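# Slide butter cartons to the bottom of good shelf lanes

## Task

A shelf has five sloped lanes down which cartons slide to a stop at the lower end; two lanes are secretly sticky from a dried spill and look the same as the rest. Of the three butter cartons, one must end up resting against the bottom stop of each of the three non-sticky lanes. Cartons may be released on any lane, but one released while lying flat will tip onto the slope and may count as a drop. Finish with both hands open and the arms moved away.

## Robot and tools

ROBOT. Two arms: left_arm carries a left hand and stands on the +y side, base at (+0.040, +0.271, 0) m; right_arm carries a right hand, base at (+0.007, -0.294, 0) m. Arm names are not image sides. Scene frame: origin at table-top height midway between the nominal bases, +x out over the table, +z up. Fixed cameras and the table use the scene frame; each arm reports its hand pose in its own base frame; motion offsets run along the current Hand target's own axes.

HAND POINT. A point 0.05 m in front of the palm and 0.15 m out from the wrist face. Its +z runs along the straight fingers (which extend 0.06 to 0.07 m past it), +y points out of the palm, +x crosses the palm away from the thumb on the right hand and toward the thumb on the left hand. Finger centre lines sit 0.06 m behind the point along -y. A wrist bracket on the little-finger side reaches 0.10 m across and can strike things.

THE 28-NUMBER ROW. Every row, even for one arm, holds 28 numbers in [-1, 1]: left dx, dy, dz, rx, ry, rz, then left thumb_turn, thumb_bend, index, middle, ring, little, force_limit, speed; then the same 14 for the right arm. Pose numbers are offsets, not poses: counted from that arm's Hand target as it stood when the action (or move) began, along its axes; 1.0 means 0.6 m or 180 degrees; rx, ry, rz form one rotation vector. All rows of one action count from that same starting target, and repeating an offset moves further. Six zeros re-request the current Hand target. Finger numbers are absolute targets: -1 open or straight, +1 closed; thumb_turn +1 puts the thumb in front of the palm. force_limit maps -1..+1 linearly to about 0..10 N at the fingertip (0..15 N for the two thumb motors); speed rises from near zero at -1 to full at +0.48 and stays full above. To leave a hand unchanged, resend the last eight hand numbers actually carried out for it; if none have been sent yet, use its hand_measured six plus hand_force_limit and hand_speed.

TOOLS.
execute_actions: actions = list of actions, each up to 15 rows at 1/30 s per row; a short action holds its last row. cameras = list of names, ["all"], or []; images come by default only when actions is empty.
move: target = one row or up to 15 rows, every row an offset from the same starting Hand targets. speed in m/s, 0.002 to 4.3, default 0.25 (turns up to twice that in rad/s), one value or one per target. blend in metres for corner rounding, default 0 (stop at each). blocking=false returns after about 0.5 s while the path continues. Paths are straight, ignore obstacles, and overshoot more when fast. The result adds a move: line (done, off_target, moving, held, fault) and limits (paced = pose clipped, held = steps withheld). done means within 10 mm and 2 degrees; neither done nor off_target tells you about contact.
wait: seconds 0 to 10; arms keep their last command.
stop: brakes a running move.
zoom_image: camera (cam_head_left, cam_head_right, cam_high, cam_low, cam_left_wrist, cam_right_wrist) and region [x0, y0, x1, y1] in pixels, at most 504 by 504, from the newest images.
show_instructions: shows reference pages.
finished_scene: scene = the current scene number; ends it irreversibly.

RESULTS. end_effector_position (m) and end_effector_quat_wxyz in the arm's base frame; Hand target (your last command after clipping, base of the next offsets); joint positions, velocities, torques; motor temperatures; per-hand hand_measured, hand_stopped_by (moving, target, force, stalled, fault), hand_load_n (positive when pushed open), hand_force_limit, hand_speed. A grip that is lost shows as hand_load_n falling near 0. Camera calibration lines give intrinsics and poses.

BEHAVIOUR. The arm follows loosely: at rest it often sits 1 to 3 cm (up to 5 cm) short, usually low; send the missing distance as a further offset. Commanded orientation is clipped to within 40 degrees of the measured one each step. Keep paths away from an arm's own base. A blocked arm keeps pressing until commanded back past its hand point.

GRIPPING. With the thumb turned in front, the hand holds objects about 0.035 to 0.065 m thick. Close gently with speed at -0.94 or lower. A motor only starts when its target changes by at least 0.002; to squeeze harder raise force_limit and send a target more closed than hand_measured; to loosen send one more open.

AVOID. Dropping a carton or releasing it while it moves; releasing one lying flat on a lane (tilt it to the lane slope first); hitting the shelf or table hard; contact or pressing between the two hands; anything ending on the floor; excessive finger force; long stretched or loaded holds (85 °C gives a MOTOR HOT warning, 100 °C drops the arm for 30 to 60 s). Because sticky lanes cannot be seen, set a carton high on a lane, let go, and watch whether it reaches the stop; if it stays put, that lane is sticky, so take the carton to another. Finish with hands open and arms withdrawn.

Each tool is called after "Call:" by a JSON object that holds its "fn" and its "kwargs", one argument or row to a line.

Reference images:

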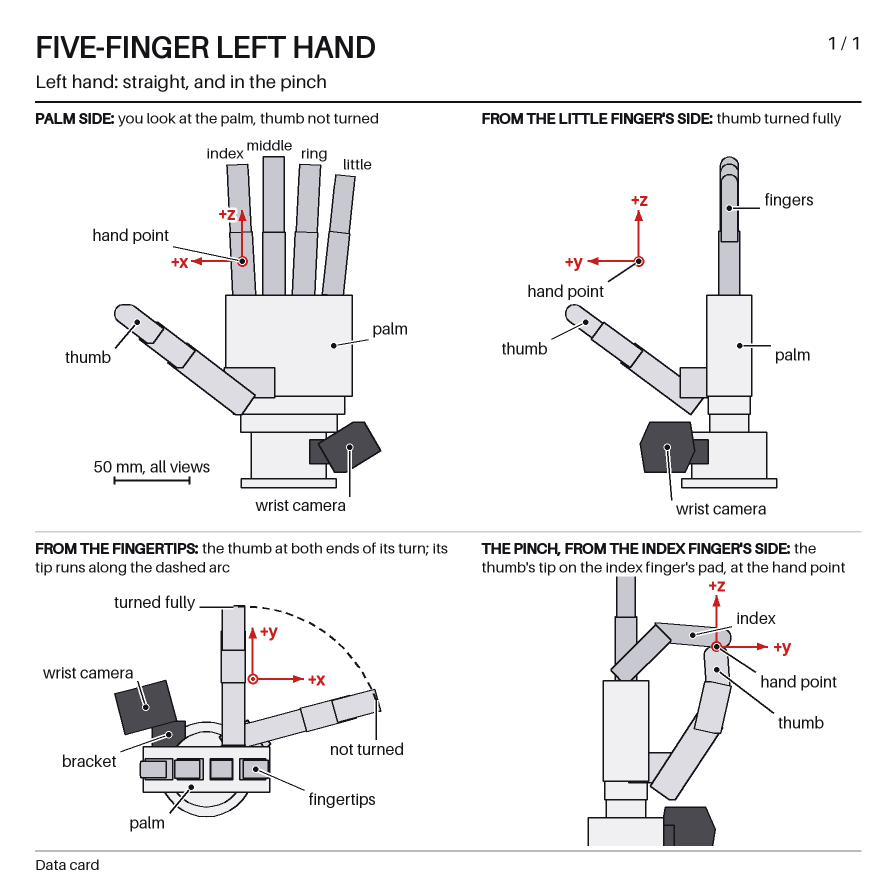

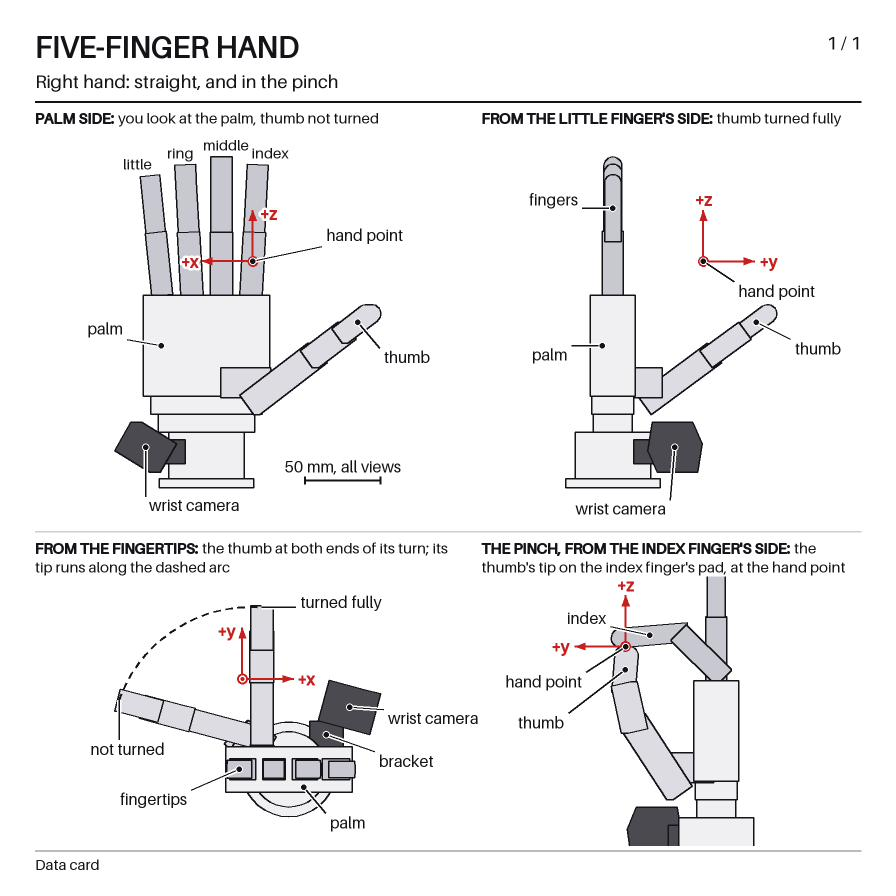

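## Session

Call:
{"fn": "execute_actions", "kwargs": {
  "actions": []
}}

Scene clock: 0.00 s.
left_arm: end_effector_position=(+0.4206, +0.1158, +0.2152) hand_measured=(-1.000, -1.000, -1.000, -1.000, -1.000, -1.000) hand_load_n=(+0.0, +0.0, +0.0, +0.0, +0.0, +0.0) hand_stopped_by=(target, target, target, target, target, target) hand_force_limit=0.00 hand_speed=-0.80 end_effector_quat_wxyz=(+0.093, -0.618, +0.757, +0.194) | right_arm: end_effector_position=(+0.6511, -0.0864, +0.1423) hand_measured=(-1.000, -1.000, -1.000, -1.000, -1.000, -1.000) hand_load_n=(+0.0, +0.0, +0.0, +0.0, +0.0, +0.0) hand_stopped_by=(target, target, target, target, target, target) hand_force_limit=0.00 hand_speed=-0.80 end_effector_quat_wxyz=(-0.414, +0.867, +0.110, +0.256)
Joint positions: left_arm=[0.108 1.683 1.596 -1.543 -0.43 0.297] | right_arm=[-0.328 1.972 1.764 -1.204 -1.009 -2.062]
Joint velocities: within noise
Joint torques (N m): no reading
Motor temperatures (°C): left_arm=[32 28 26 28 28 28] | right_arm=[27 33 26 26 27 30]
Heat: left arm: hottest waist 32 °C; right arm: hottest shoulder 33 °C.
Hand target: left_arm +0.4262, +0.1164, +0.2174; +0.097, -0.619, +0.756, +0.191 | right_arm +0.6578, -0.0887, +0.1528; -0.409, +0.865, +0.116, +0.266

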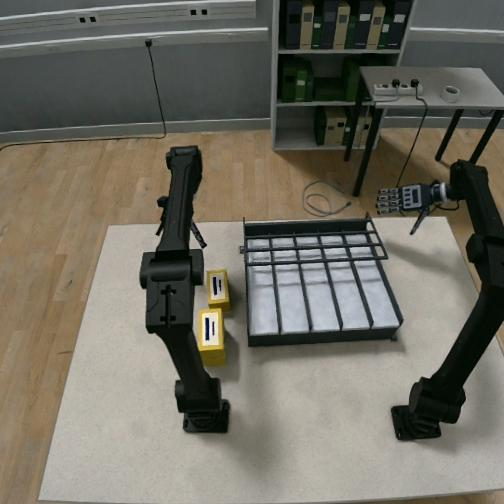

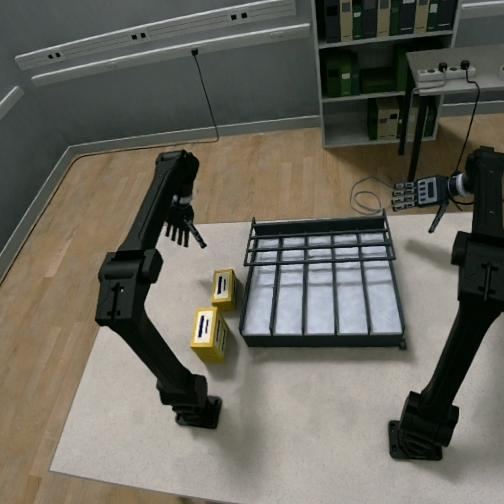

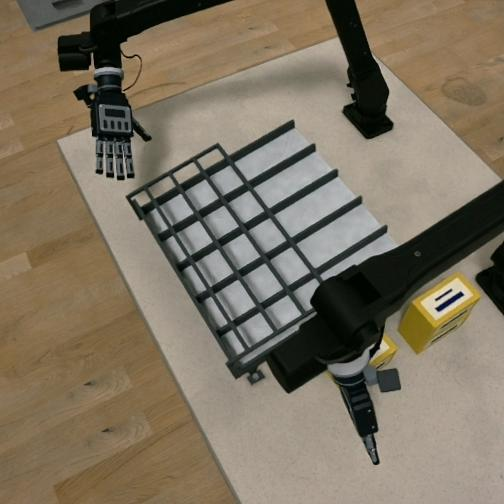

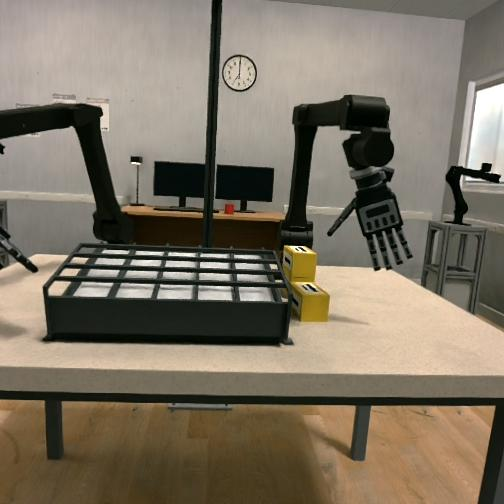

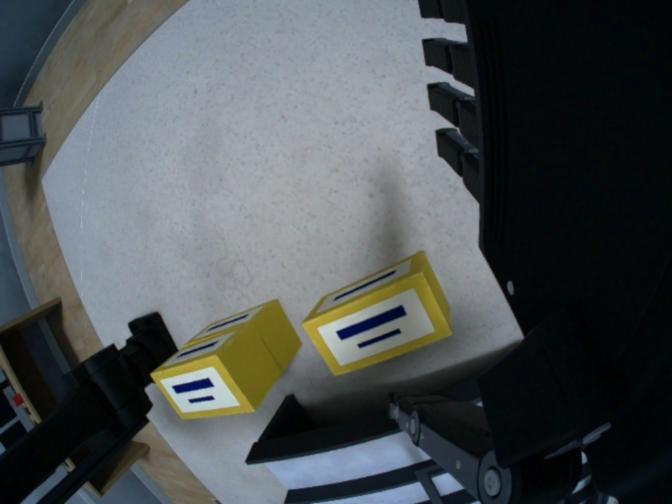

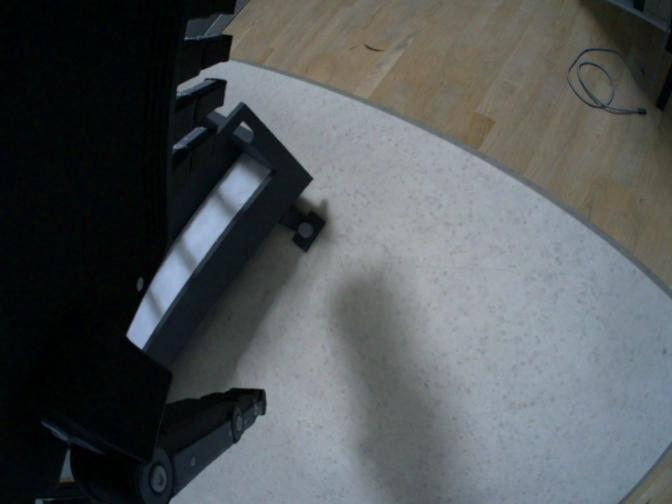

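Call:
{"fn": "zoom_image", "kwargs": {
  "camera": "cam_head_left",
  "region": [130, 190, 430, 440]
}}

Call:
{"fn": "zoom_image", "kwargs": {
  "camera": "cam_head_right",
  "region": [160, 190, 460, 440]
}}

Call:
{"fn": "zoom_image", "kwargs": {
  "camera": "cam_low",
  "region": [20, 200, 420, 380]
}}

Call:
{"fn": "zoom_image", "kwargs": {
  "camera": "cam_high",
  "region": [100, 100, 500, 420]
}}

Scaled by 1.680.

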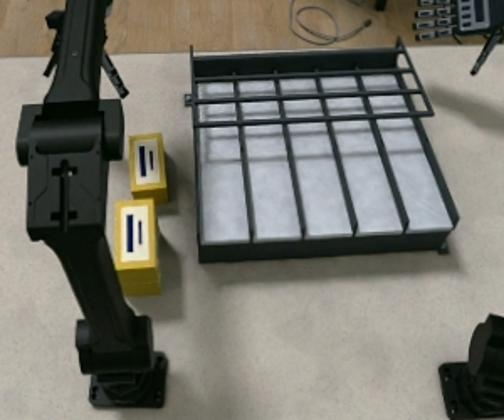

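Scaled by 1.680.

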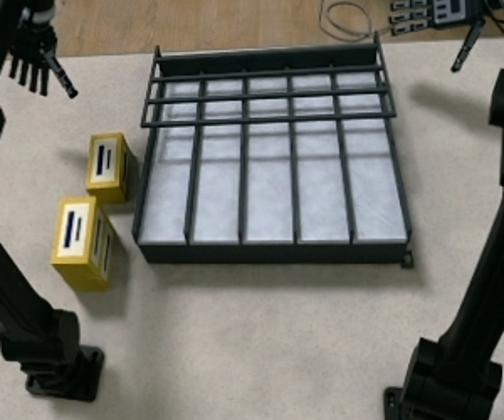

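Scaled by 1.260.

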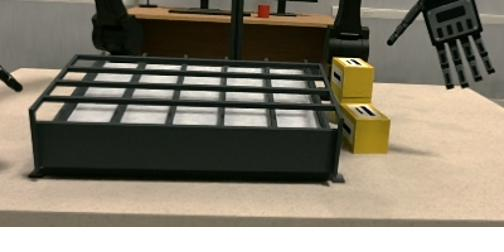

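Scaled by 1.260.

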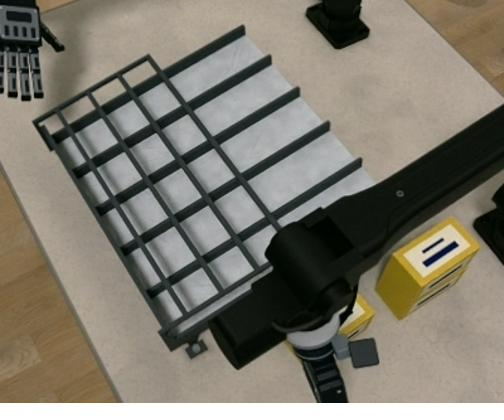

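Call:
{"fn": "zoom_image", "kwargs": {
  "camera": "cam_head_left",
  "region": [180, 250, 260, 380]
}}

Call:
{"fn": "zoom_image", "kwargs": {
  "camera": "cam_head_right",
  "region": [180, 250, 260, 380]
}}

Call:
{"fn": "zoom_image", "kwargs": {
  "camera": "cam_low",
  "region": [260, 230, 350, 340]
}}

Call:
{"fn": "zoom_image", "kwargs": {
  "camera": "cam_left_wrist",
  "region": [120, 240, 520, 504]
}}

Call:
{"fn": "zoom_image", "kwargs": {
  "camera": "cam_high",
  "region": [330, 250, 504, 420]
}}

Scaled by 3.877.

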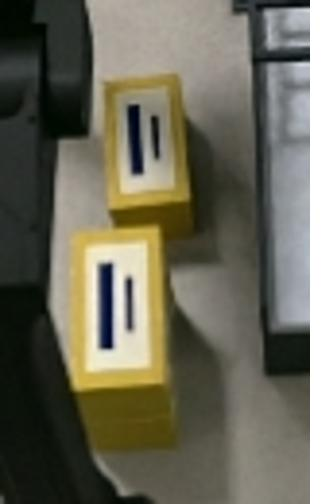

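Scaled by 3.877.

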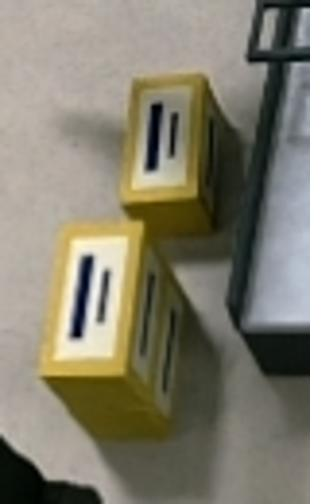

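Scaled by 4.582.

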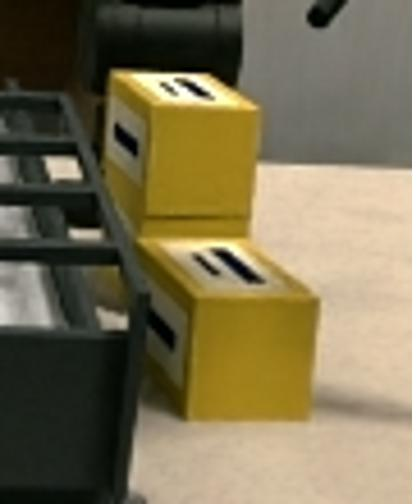

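Scaled by 1.260 from the camera's 672x504 image, which has a finer 960x720 frame.

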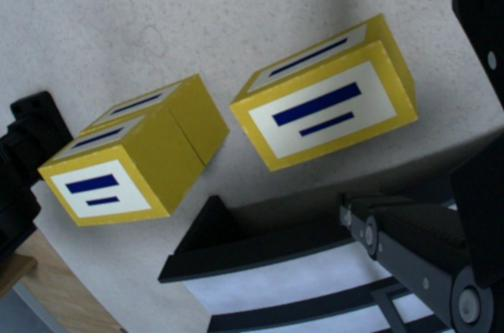

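Scaled by 2.897.

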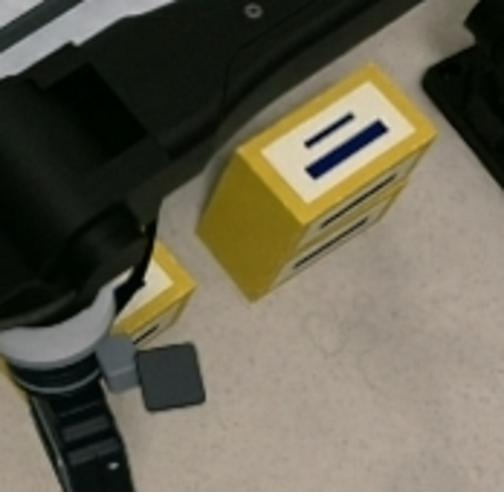

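Call:
{"fn": "move", "kwargs": {
  "target": [0.1532,0.145,-0.1533,0.2687,-0.1403,0.3156,-1,-1,-1,-1,-1,-1,0,-0.8,0,0,0,0,0,0,-1,-1,-1,-1,-1,-1,0,-0.8],
  "cameras": ["all"]
}}

Scene clock: 27.43 s.
left_arm: end_effector_position=(+0.3284, +0.0119, +0.2780) hand_measured=(-1.000, -1.000, -1.000, -1.000, -1.000, -1.000) hand_load_n=(-0.5, +0.0, +0.0, +0.0, +0.0, +0.0) hand_stopped_by=(target, target, target, target, target, target) hand_force_limit=0.00 hand_speed=-0.80 end_effector_quat_wxyz=(+0.375, -0.063, +0.924, +0.026) | right_arm: end_effector_position=(+0.6511, -0.0864, +0.1423) hand_measured=(-1.000, -1.000, -1.000, -1.000, -1.000, -1.000) hand_load_n=(-0.5, -0.5, -0.5, +0.0, -0.5, +0.0) hand_stopped_by=(target, target, target, target, target, target) hand_force_limit=0.00 hand_speed=-0.80 end_effector_quat_wxyz=(-0.414, +0.867, +0.110, +0.256)
Joint positions: left_arm=[-0.272 0.793 0.914 -0.963 -0.281 1.269] | right_arm=[-0.328 1.972 1.764 -1.204 -1.009 -2.062]
Joint torques (N m): left_arm=[-1.44 -6.71 7.83 2.03 0 0.21] | right_arm=[0.38 -15.21 8.09 0.87 -0.91 0.03]
Heat: left arm: hottest waist 32 °C; right arm: hottest shoulder 34 °C.
Hand target: left_arm +0.3300, +0.0101, +0.2802; +0.383, -0.055, +0.922, +0.023 | right_arm +0.6578, -0.0887, +0.1528; -0.409, +0.865, +0.116, +0.266
Off the commanded pose: left_arm 0.003 m, 1 deg | right_arm 0.013 m, 1 deg.
move: off_target (right_arm)
camera_calibration:
cam_left_wrist: T_world_to_cam=[[-0.0231836, -0.987518, -0.155789, 0.0583053], [-0.989068, 0.045355, -0.14031, 0.352075], [0.145624, 0.150833, -0.977774, 0.337192], [0, 0, 0, 1]] pos_world=[0.300475, -0.00925047, 0.38818]

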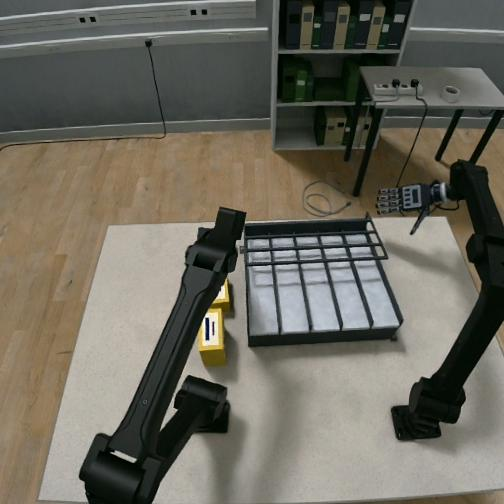

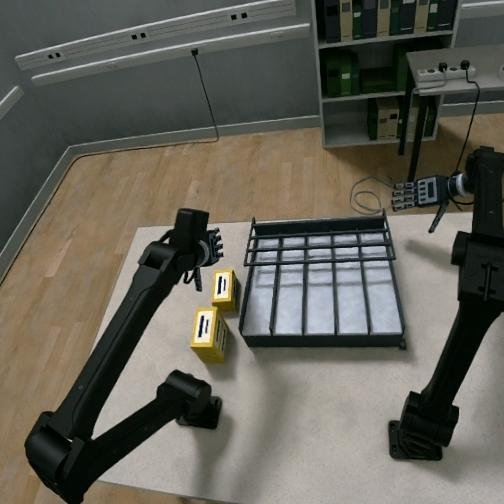

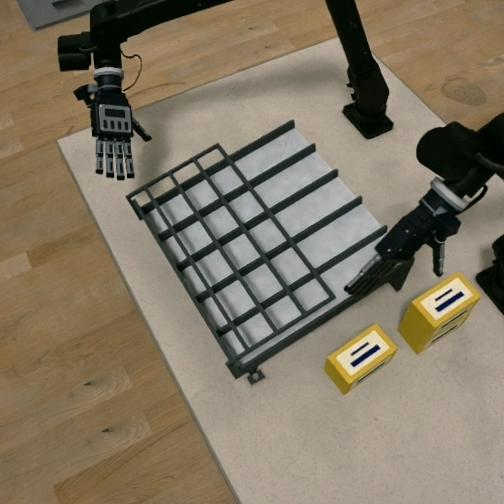

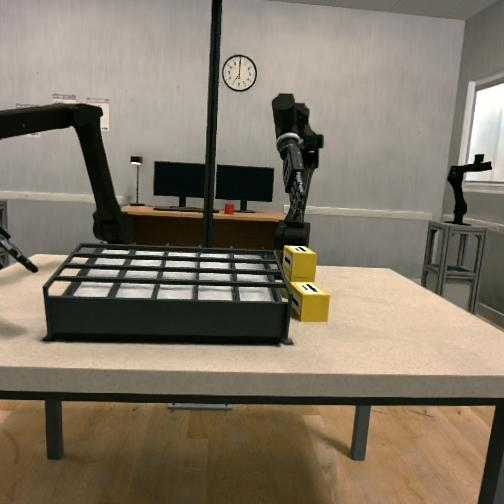

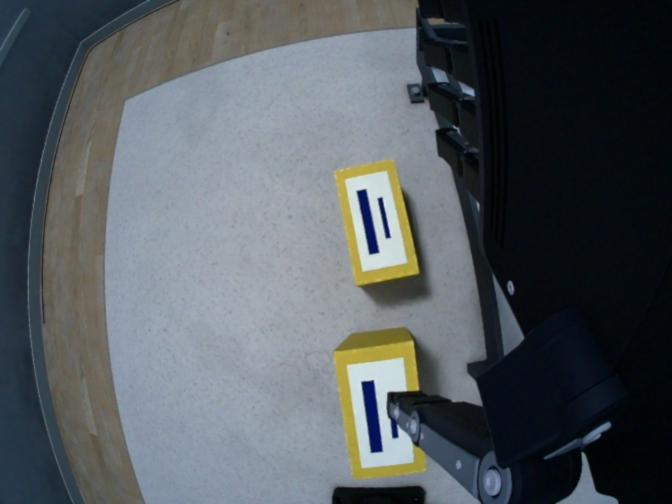

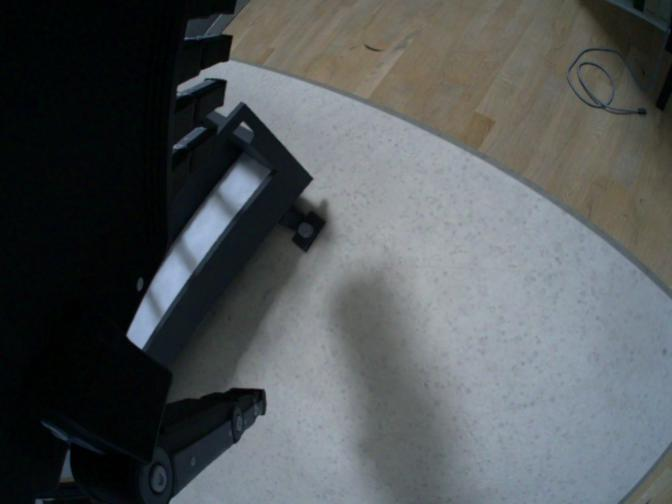

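Call:
{"fn": "zoom_image", "kwargs": {
  "camera": "cam_left_wrist",
  "region": [300, 130, 460, 500]
}}

Call:
{"fn": "zoom_image", "kwargs": {
  "camera": "cam_low",
  "region": [20, 230, 320, 360]
}}

Call:
{"fn": "zoom_image", "kwargs": {
  "camera": "cam_right_wrist",
  "region": [120, 80, 350, 380]
}}

Call:
{"fn": "zoom_image", "kwargs": {
  "camera": "cam_high",
  "region": [120, 110, 500, 400]
}}

Scaled by 1.362 from the camera's 672x504 image, which has a finer 960x720 frame.

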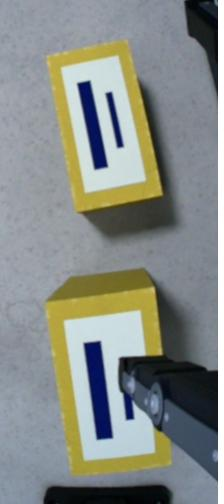

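Scaled by 1.680.

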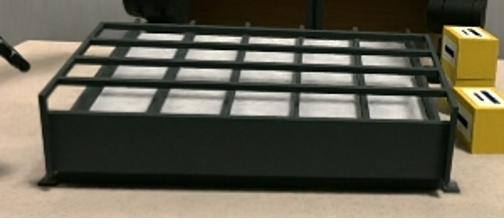

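Scaled by 1.680 from the camera's 672x504 image, which has a finer 960x720 frame.

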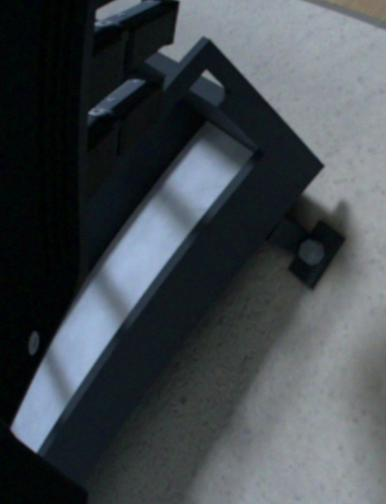

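Scaled by 1.326.

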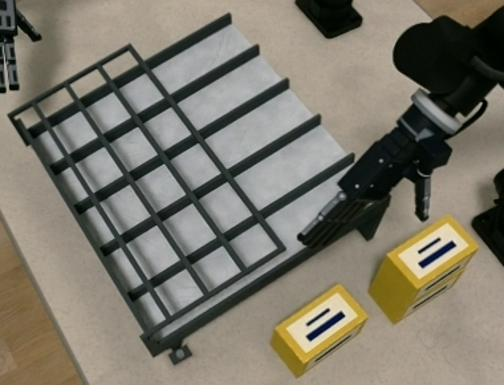

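Call:
{"fn": "move", "kwargs": {
  "target": [-0.0333,-0.43,-0.108,0,0,0,-1,-1,-1,-1,-1,-1,0,-0.8,0,0,0,0,0,0,-1,-1,-1,-1,-1,-1,0,-0.8],
  "speed": 0.4,
  "cameras": ["cam_left_wrist","cam_high","cam_head_left"]
}}

Call:
{"fn": "zoom_image", "kwargs": {
  "camera": "cam_left_wrist",
  "region": [0, 0, 504, 504]
}}

Scene clock: 35.40 s.
left_arm: end_effector_position=(+0.3229, -0.2424, +0.3309) hand_measured=(-1.000, -1.000, -1.000, -1.000, -1.000, -1.000) hand_load_n=(+0.0, +0.0, +0.0, +0.0, +0.0, +0.0) hand_stopped_by=(target, target, target, target, target, target) hand_force_limit=0.00 hand_speed=-0.80 end_effector_quat_wxyz=(+0.380, -0.044, +0.924, +0.029) | right_arm: end_effector_position=(+0.6511, -0.0864, +0.1423) hand_measured=(-1.000, -1.000, -1.000, -1.000, -1.000, -1.000) hand_load_n=(+0.0, +0.0, +0.0, +0.0, +0.0, +0.5) hand_stopped_by=(target, target, target, target, target, target) hand_force_limit=0.00 hand_speed=-0.80 end_effector_quat_wxyz=(-0.414, +0.867, +0.110, +0.256)
Joint positions: left_arm=[-0.974 1.268 1.385 -1.264 -0.678 0.653] | right_arm=[-0.328 1.972 1.764 -1.204 -1.009 -2.062]
Joint torques (N m): left_arm=[-0.91 -11.11 10.74 0.64 -0.47 -0.02] | right_arm=[0.21 -15.03 8.12 0.81 -0.9 0.04]
Heat: left arm: hottest waist 32 °C; right arm: hottest shoulder 34 °C.
Hand target: left_arm +0.3294, -0.2498, +0.3399; +0.383, -0.055, +0.922, +0.023 | right_arm +0.6578, -0.0887, +0.1528; -0.409, +0.865, +0.116, +0.266
Off the commanded pose: left_arm 0.013 m, 1 deg | right_arm 0.013 m, 1 deg.
move: off_target (left_arm, right_arm)
camera_calibration:
cam_left_wrist: T_world_to_cam=[[-0.0542663, -0.98262, -0.177519, -0.166265], [-0.986072, 0.0807271, -0.145413, 0.374932], [0.157216, 0.167155, -0.973315, 0.426717], [0, 0, 0, 1]] pos_world=[0.293601, -0.26497, 0.440335]
Images, in order (width x height): cam_head_left 504x504, cam_high 504x504, cam_left_wrist 672x504.

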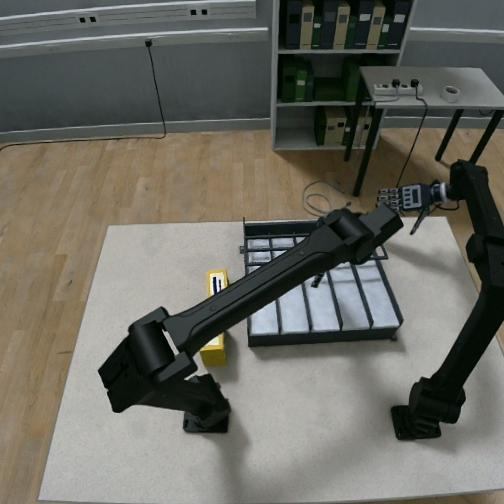

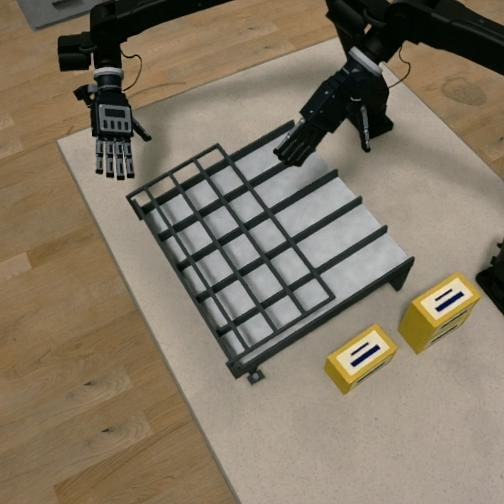

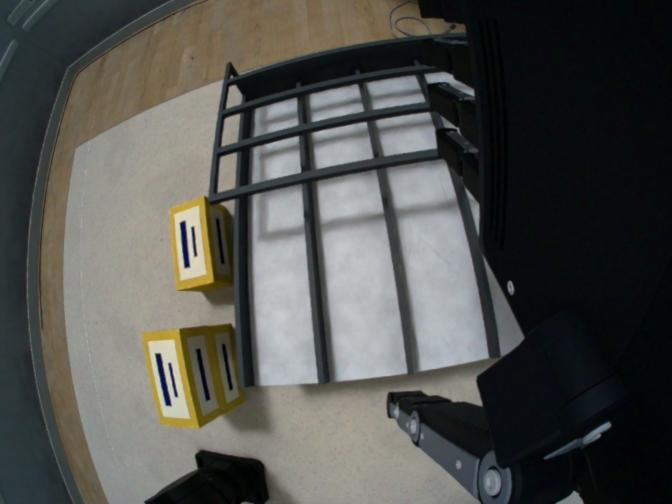

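Scaled by 1.000.

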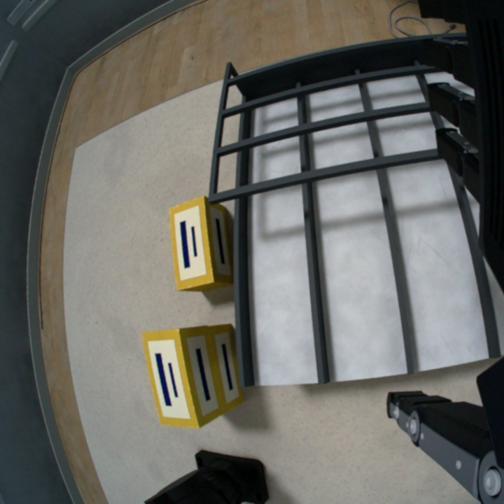

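Call:
{"fn": "zoom_image", "kwargs": {
  "camera": "cam_left_wrist",
  "region": [220, 260, 420, 400]
}}

Call:
{"fn": "zoom_image", "kwargs": {
  "camera": "cam_high",
  "region": [260, 120, 430, 310]
}}

Call:
{"fn": "zoom_image", "kwargs": {
  "camera": "cam_left_wrist",
  "region": [200, 50, 460, 220]
}}

Scaled by 2.520 from the camera's 672x504 image, which has a finer 960x720 frame.

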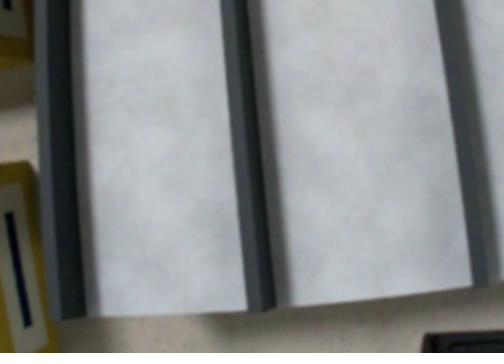

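Scaled by 2.653.

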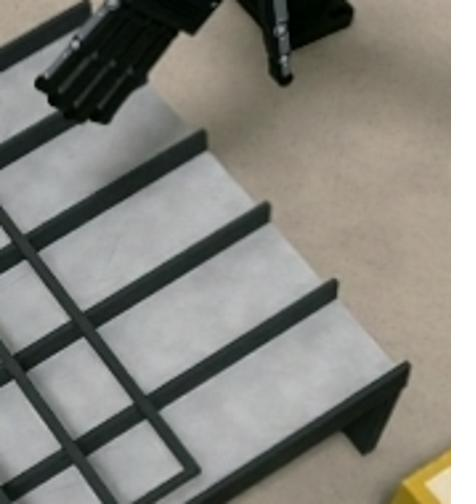

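Scaled by 1.938 from the camera's 672x504 image, which has a finer 960x720 frame.

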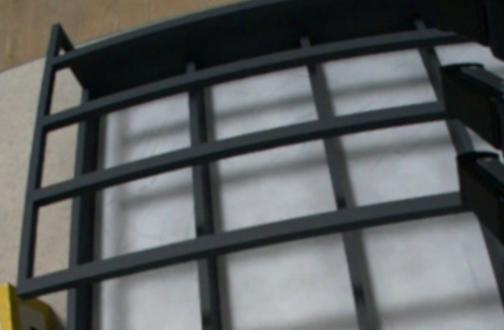

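Call:
{"fn": "move", "kwargs": {
  "target": [0.1037,0.397,0.2263,0.2706,0.2290,-0.1196,1,-1,-0.6,-0.6,-0.6,-0.6,0,0.2,0,0,0,0,0,0,-1,-1,-1,-1,-1,-1,0,-0.8],
  "speed": 0.4,
  "cameras": ["all"]
}}

Call:
{"fn": "zoom_image", "kwargs": {
  "camera": "cam_left_wrist",
  "region": [150, 0, 654, 504]
}}

Scene clock: 58.17 s.
left_arm: end_effector_position=(+0.3401, -0.0115, +0.1948) hand_measured=(+1.000, -1.000, -0.600, -0.600, -0.600, -0.600) hand_load_n=(+0.0, +0.0, +0.0, +0.0, +0.0, +0.0) hand_stopped_by=(target, target, target, target, target, target) hand_force_limit=0.00 hand_speed=0.20 end_effector_quat_wxyz=(+0.025, -0.071, +0.896, -0.437) | right_arm: end_effector_position=(+0.6511, -0.0864, +0.1423) hand_measured=(-1.000, -1.000, -1.000, -1.000, -1.000, -1.000) hand_load_n=(+0.0, +0.0, +0.0, -0.5, +0.0, +0.0) hand_stopped_by=(target, target, target, target, target, target) hand_force_limit=0.00 hand_speed=-0.80 end_effector_quat_wxyz=(-0.414, +0.867, +0.110, +0.256)
Joint positions: left_arm=[0.296 1.371 1.157 -1.555 0.89 1.803] | right_arm=[-0.328 1.972 1.764 -1.204 -1.009 -2.062]
Joint torques (N m): left_arm=[-0.85 -11.46 9.55 -0.21 0.79 0.22] | right_arm=[0.15 -15.15 8.09 0.76 -0.88 0.04]
Motor temperatures (°C): left_arm=[32 29 31 28 28 27] | right_arm=[27 35 31 25 27 29]
Heat: left arm: hottest waist 32 °C; right arm: hottest shoulder 35 °C.
Hand target: left_arm +0.3528, -0.0068, +0.2002; +0.032, -0.064, +0.897, -0.437 | right_arm +0.6578, -0.0887, +0.1528; -0.409, +0.865, +0.116, +0.266
Off the commanded pose: left_arm 0.014 m, 1 deg | right_arm 0.013 m, 1 deg.
move: off_target (left_arm, right_arm)
camera_calibration:
cam_left_wrist: T_world_to_cam=[[-0.116991, -0.627925, 0.769431, -0.121585], [-0.867649, 0.441585, 0.228448, 0.244532], [-0.483217, -0.640869, -0.59648, 0.38807], [0, 0, 0, 1]] pos_world=[0.385466, 0.0643741, 0.269165]

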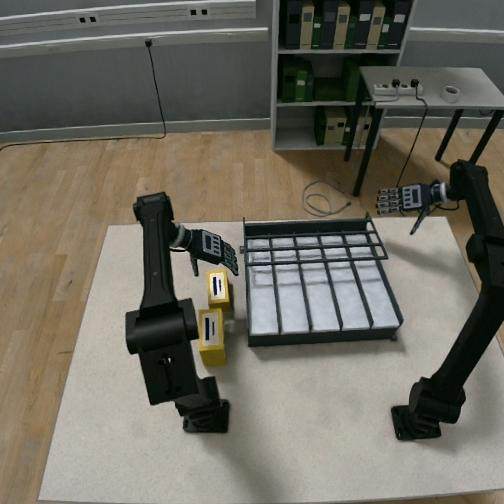

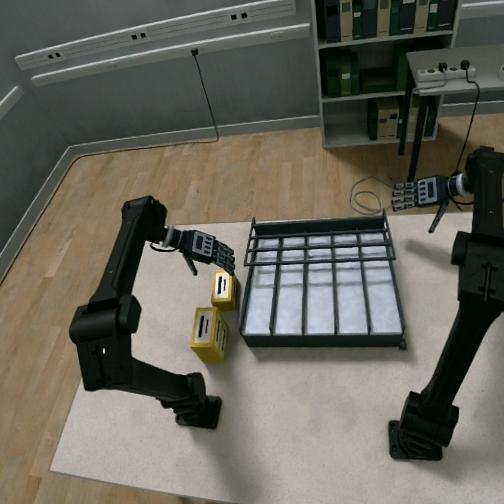

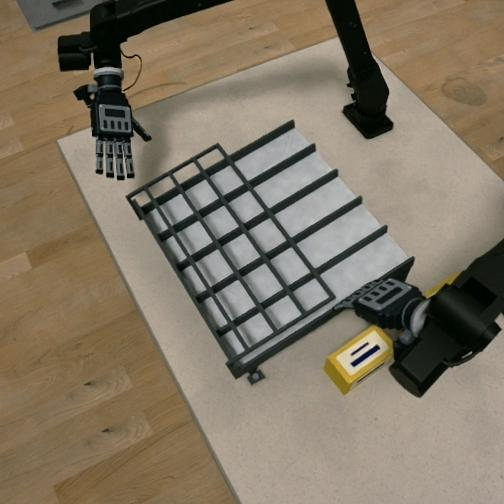

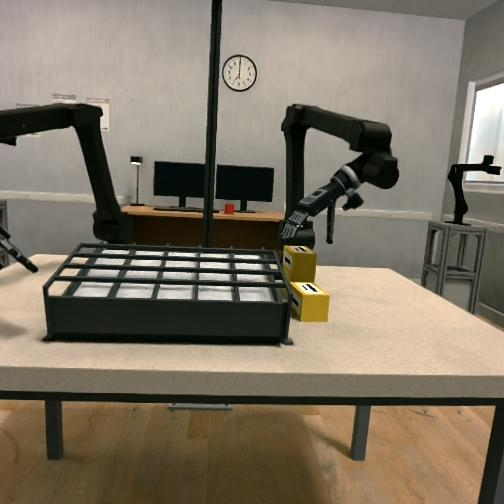

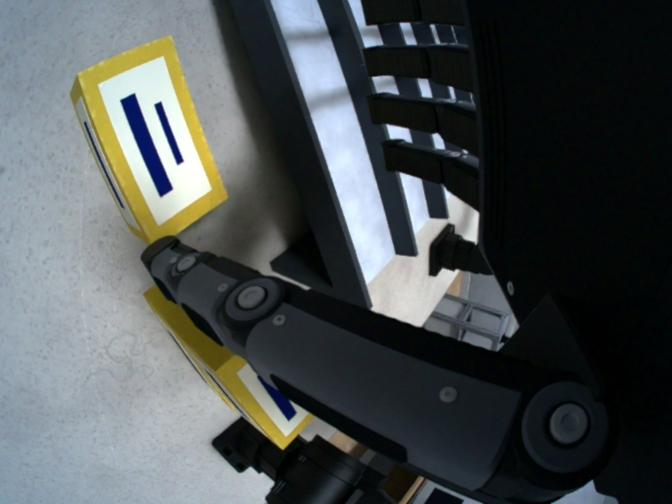

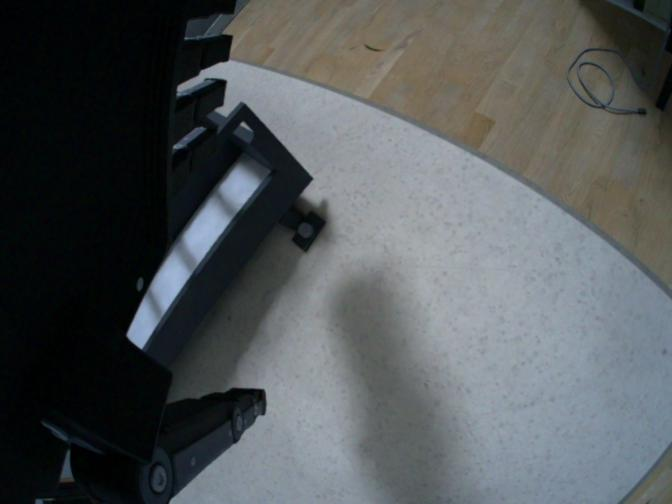

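Scaled by 1.000.

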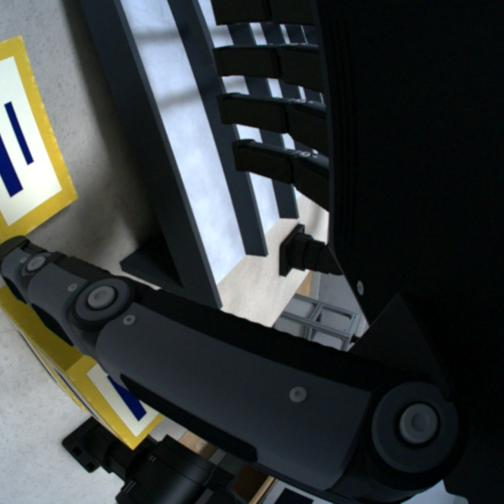

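Call:
{"fn": "zoom_image", "kwargs": {
  "camera": "cam_left_wrist",
  "region": [50, 20, 270, 270]
}}

Scaled by 2.016 from the camera's 672x504 image, which has a finer 960x720 frame.

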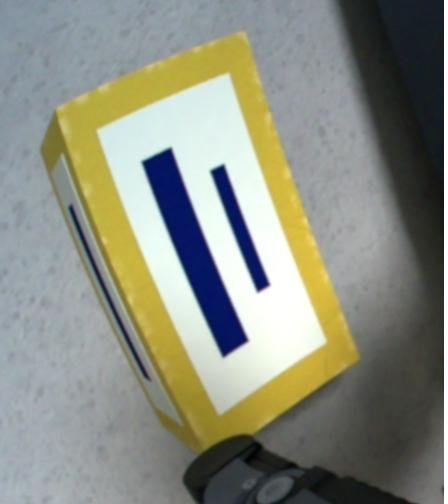

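Call:
{"fn": "move", "kwargs": {
  "target": [-0.0168,0.1237,0.0992,0,0,0,1,-1,-0.6,-0.6,-0.6,-0.6,0,0.2,0,0,0,0,0,0,-1,-1,-1,-1,-1,-1,0,-0.8],
  "speed": 0.2,
  "cameras": ["cam_left_wrist", "cam_high", "cam_low"]
}}

Scene clock: 62.37 s.
left_arm: end_effector_position=(+0.3610, -0.0054, +0.1116) hand_measured=(+1.000, -1.000, -0.600, -0.600, -0.600, -0.600) hand_load_n=(+0.0, +0.0, +0.0, +0.0, +0.0, +0.0) hand_stopped_by=(target, target, target, target, target, target) hand_force_limit=0.00 hand_speed=0.20 end_effector_quat_wxyz=(+0.037, -0.065, +0.897, -0.435) | right_arm: end_effector_position=(+0.6511, -0.0864, +0.1423) hand_measured=(-1.000, -1.000, -1.000, -1.000, -1.000, -1.000) hand_load_n=(+0.0, +0.0, +0.0, +0.0, +0.0, +0.0) hand_stopped_by=(target, target, target, target, target, target) hand_force_limit=0.00 hand_speed=-0.80 end_effector_quat_wxyz=(-0.414, +0.867, +0.110, +0.256)
Joint positions: left_arm=[0.296 1.483 1.047 -1.309 0.892 1.805] | right_arm=[-0.328 1.972 1.764 -1.204 -1.009 -2.062]
Joint torques (N m): left_arm=[-1.55 -13.27 6.45 0.44 0.79 0.1] | right_arm=[0.21 -15.21 8.18 0.76 -0.91 0.03]
Heat: left arm: hottest waist 32 °C; right arm: hottest shoulder 35 °C.
Hand target: left_arm +0.3629, -0.0065, +0.1050; +0.032, -0.064, +0.897, -0.437 | right_arm +0.6578, -0.0887, +0.1528; -0.409, +0.865, +0.116, +0.266
Off the commanded pose: left_arm 0.007 m, 1 deg | right_arm 0.013 m, 1 deg.
move: off_target (right_arm)
camera_calibration:
cam_left_wrist: T_world_to_cam=[[-0.136339, -0.631997, 0.762884, -0.0437286], [-0.872792, 0.440937, 0.209305, 0.282949], [-0.468664, -0.637302, -0.611719, 0.348912], [0, 0, 0, 1]] pos_world=[0.404516, 0.0699631, 0.187573]
Images, in order (width x height): cam_high 504x504, cam_low 504x504, cam_left_wrist 672x504.

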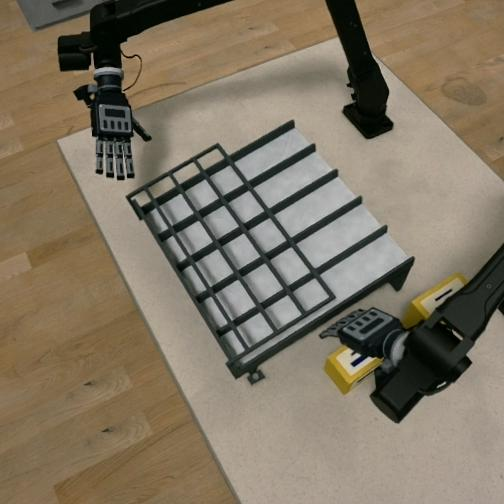

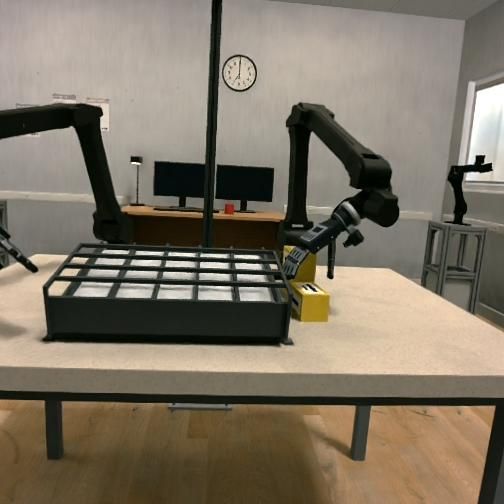

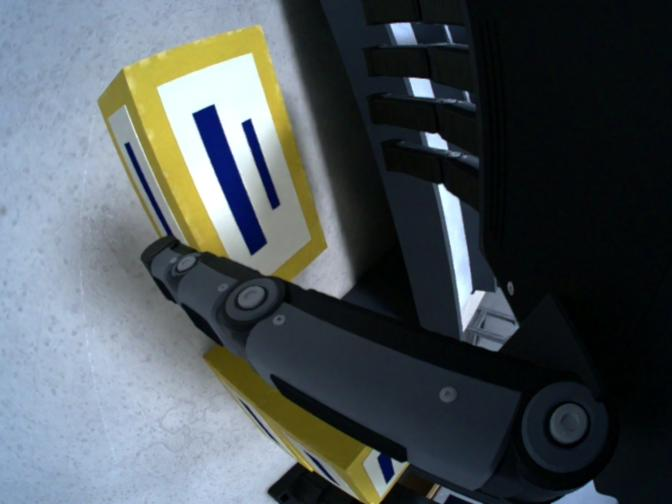

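Call:
{"fn": "move", "kwargs": {
  "target": [0.0188,0.0652,0.0548,0,0,0,1,-1,-0.6,-0.6,-0.6,-0.6,0,0.2,0,0,0,0,0,0,-1,-1,-1,-1,-1,-1,0,-0.8],
  "speed": 0.1,
  "cameras": ["cam_left_wrist", "cam_high", "cam_low"]
}}

Call:
{"fn": "zoom_image", "kwargs": {
  "camera": "cam_low",
  "region": [260, 200, 400, 340]
}}

Scene clock: 65.80 s.
left_arm: end_effector_position=(+0.3529, -0.0080, +0.0627) hand_measured=(+1.000, -1.000, -0.600, -0.600, -0.600, -0.600) hand_load_n=(+0.0, +0.0, +0.0, +0.0, +0.0, +0.0) hand_stopped_by=(target, target, target, target, target, target) hand_force_limit=0.00 hand_speed=0.20 end_effector_quat_wxyz=(+0.040, -0.063, +0.898, -0.435) | right_arm: end_effector_position=(+0.6511, -0.0864, +0.1423) hand_measured=(-1.000, -1.000, -1.000, -1.000, -1.000, -1.000) hand_load_n=(+0.0, +0.0, +0.0, +0.0, +0.0, +0.0) hand_stopped_by=(target, target, target, target, target, target) hand_force_limit=0.00 hand_speed=-0.80 end_effector_quat_wxyz=(-0.414, +0.867, +0.110, +0.256)
Joint positions: left_arm=[0.296 1.524 0.947 -1.16 0.892 1.805] | right_arm=[-0.328 1.972 1.764 -1.204 -1.009 -2.062]
Joint torques (N m): left_arm=[-1.55 -12.86 5.71 0.43 0.77 0.1] | right_arm=[0.38 -15.09 8.1 0.8 -0.92 0.04]
Heat: left arm: hottest waist 32 °C; right arm: hottest shoulder 35 °C.
Hand target: left_arm +0.3522, -0.0098, +0.0541; +0.032, -0.064, +0.897, -0.437 | right_arm +0.6578, -0.0887, +0.1528; -0.409, +0.865, +0.116, +0.266
Off the commanded pose: left_arm 0.009 m, 1 deg | right_arm 0.013 m, 1 deg.
move: off_target (right_arm)
camera_calibration:
cam_left_wrist: T_world_to_cam=[[-0.142257, -0.633492, 0.76056, -0.00678356], [-0.874405, 0.440519, 0.20337, 0.288221], [-0.463874, -0.636106, -0.616595, 0.312249], [0, 0, 0, 1]] pos_world=[0.395901, 0.0673593, 0.139075]
Images, in order (width x height): cam_high 504x504, cam_low 504x504, cam_left_wrist 672x504.

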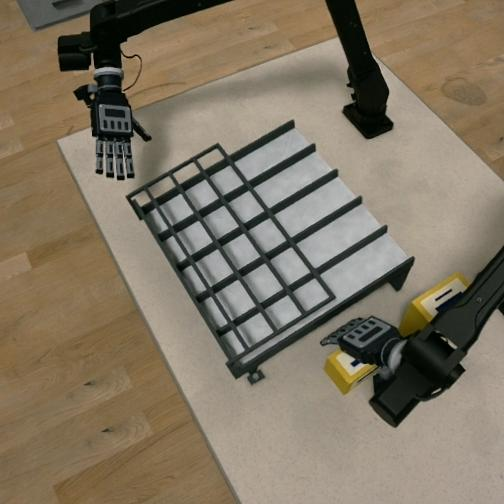

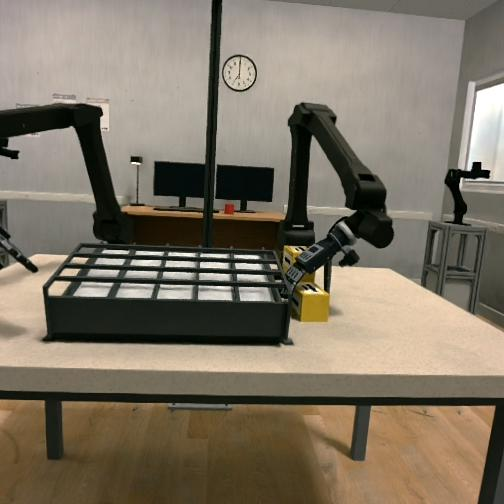

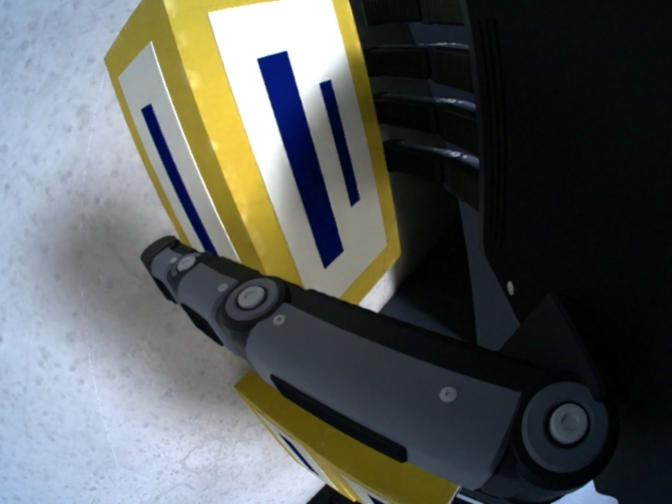

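Scaled by 3.600.

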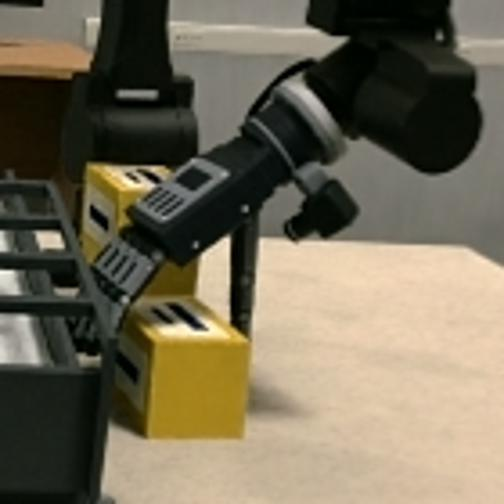

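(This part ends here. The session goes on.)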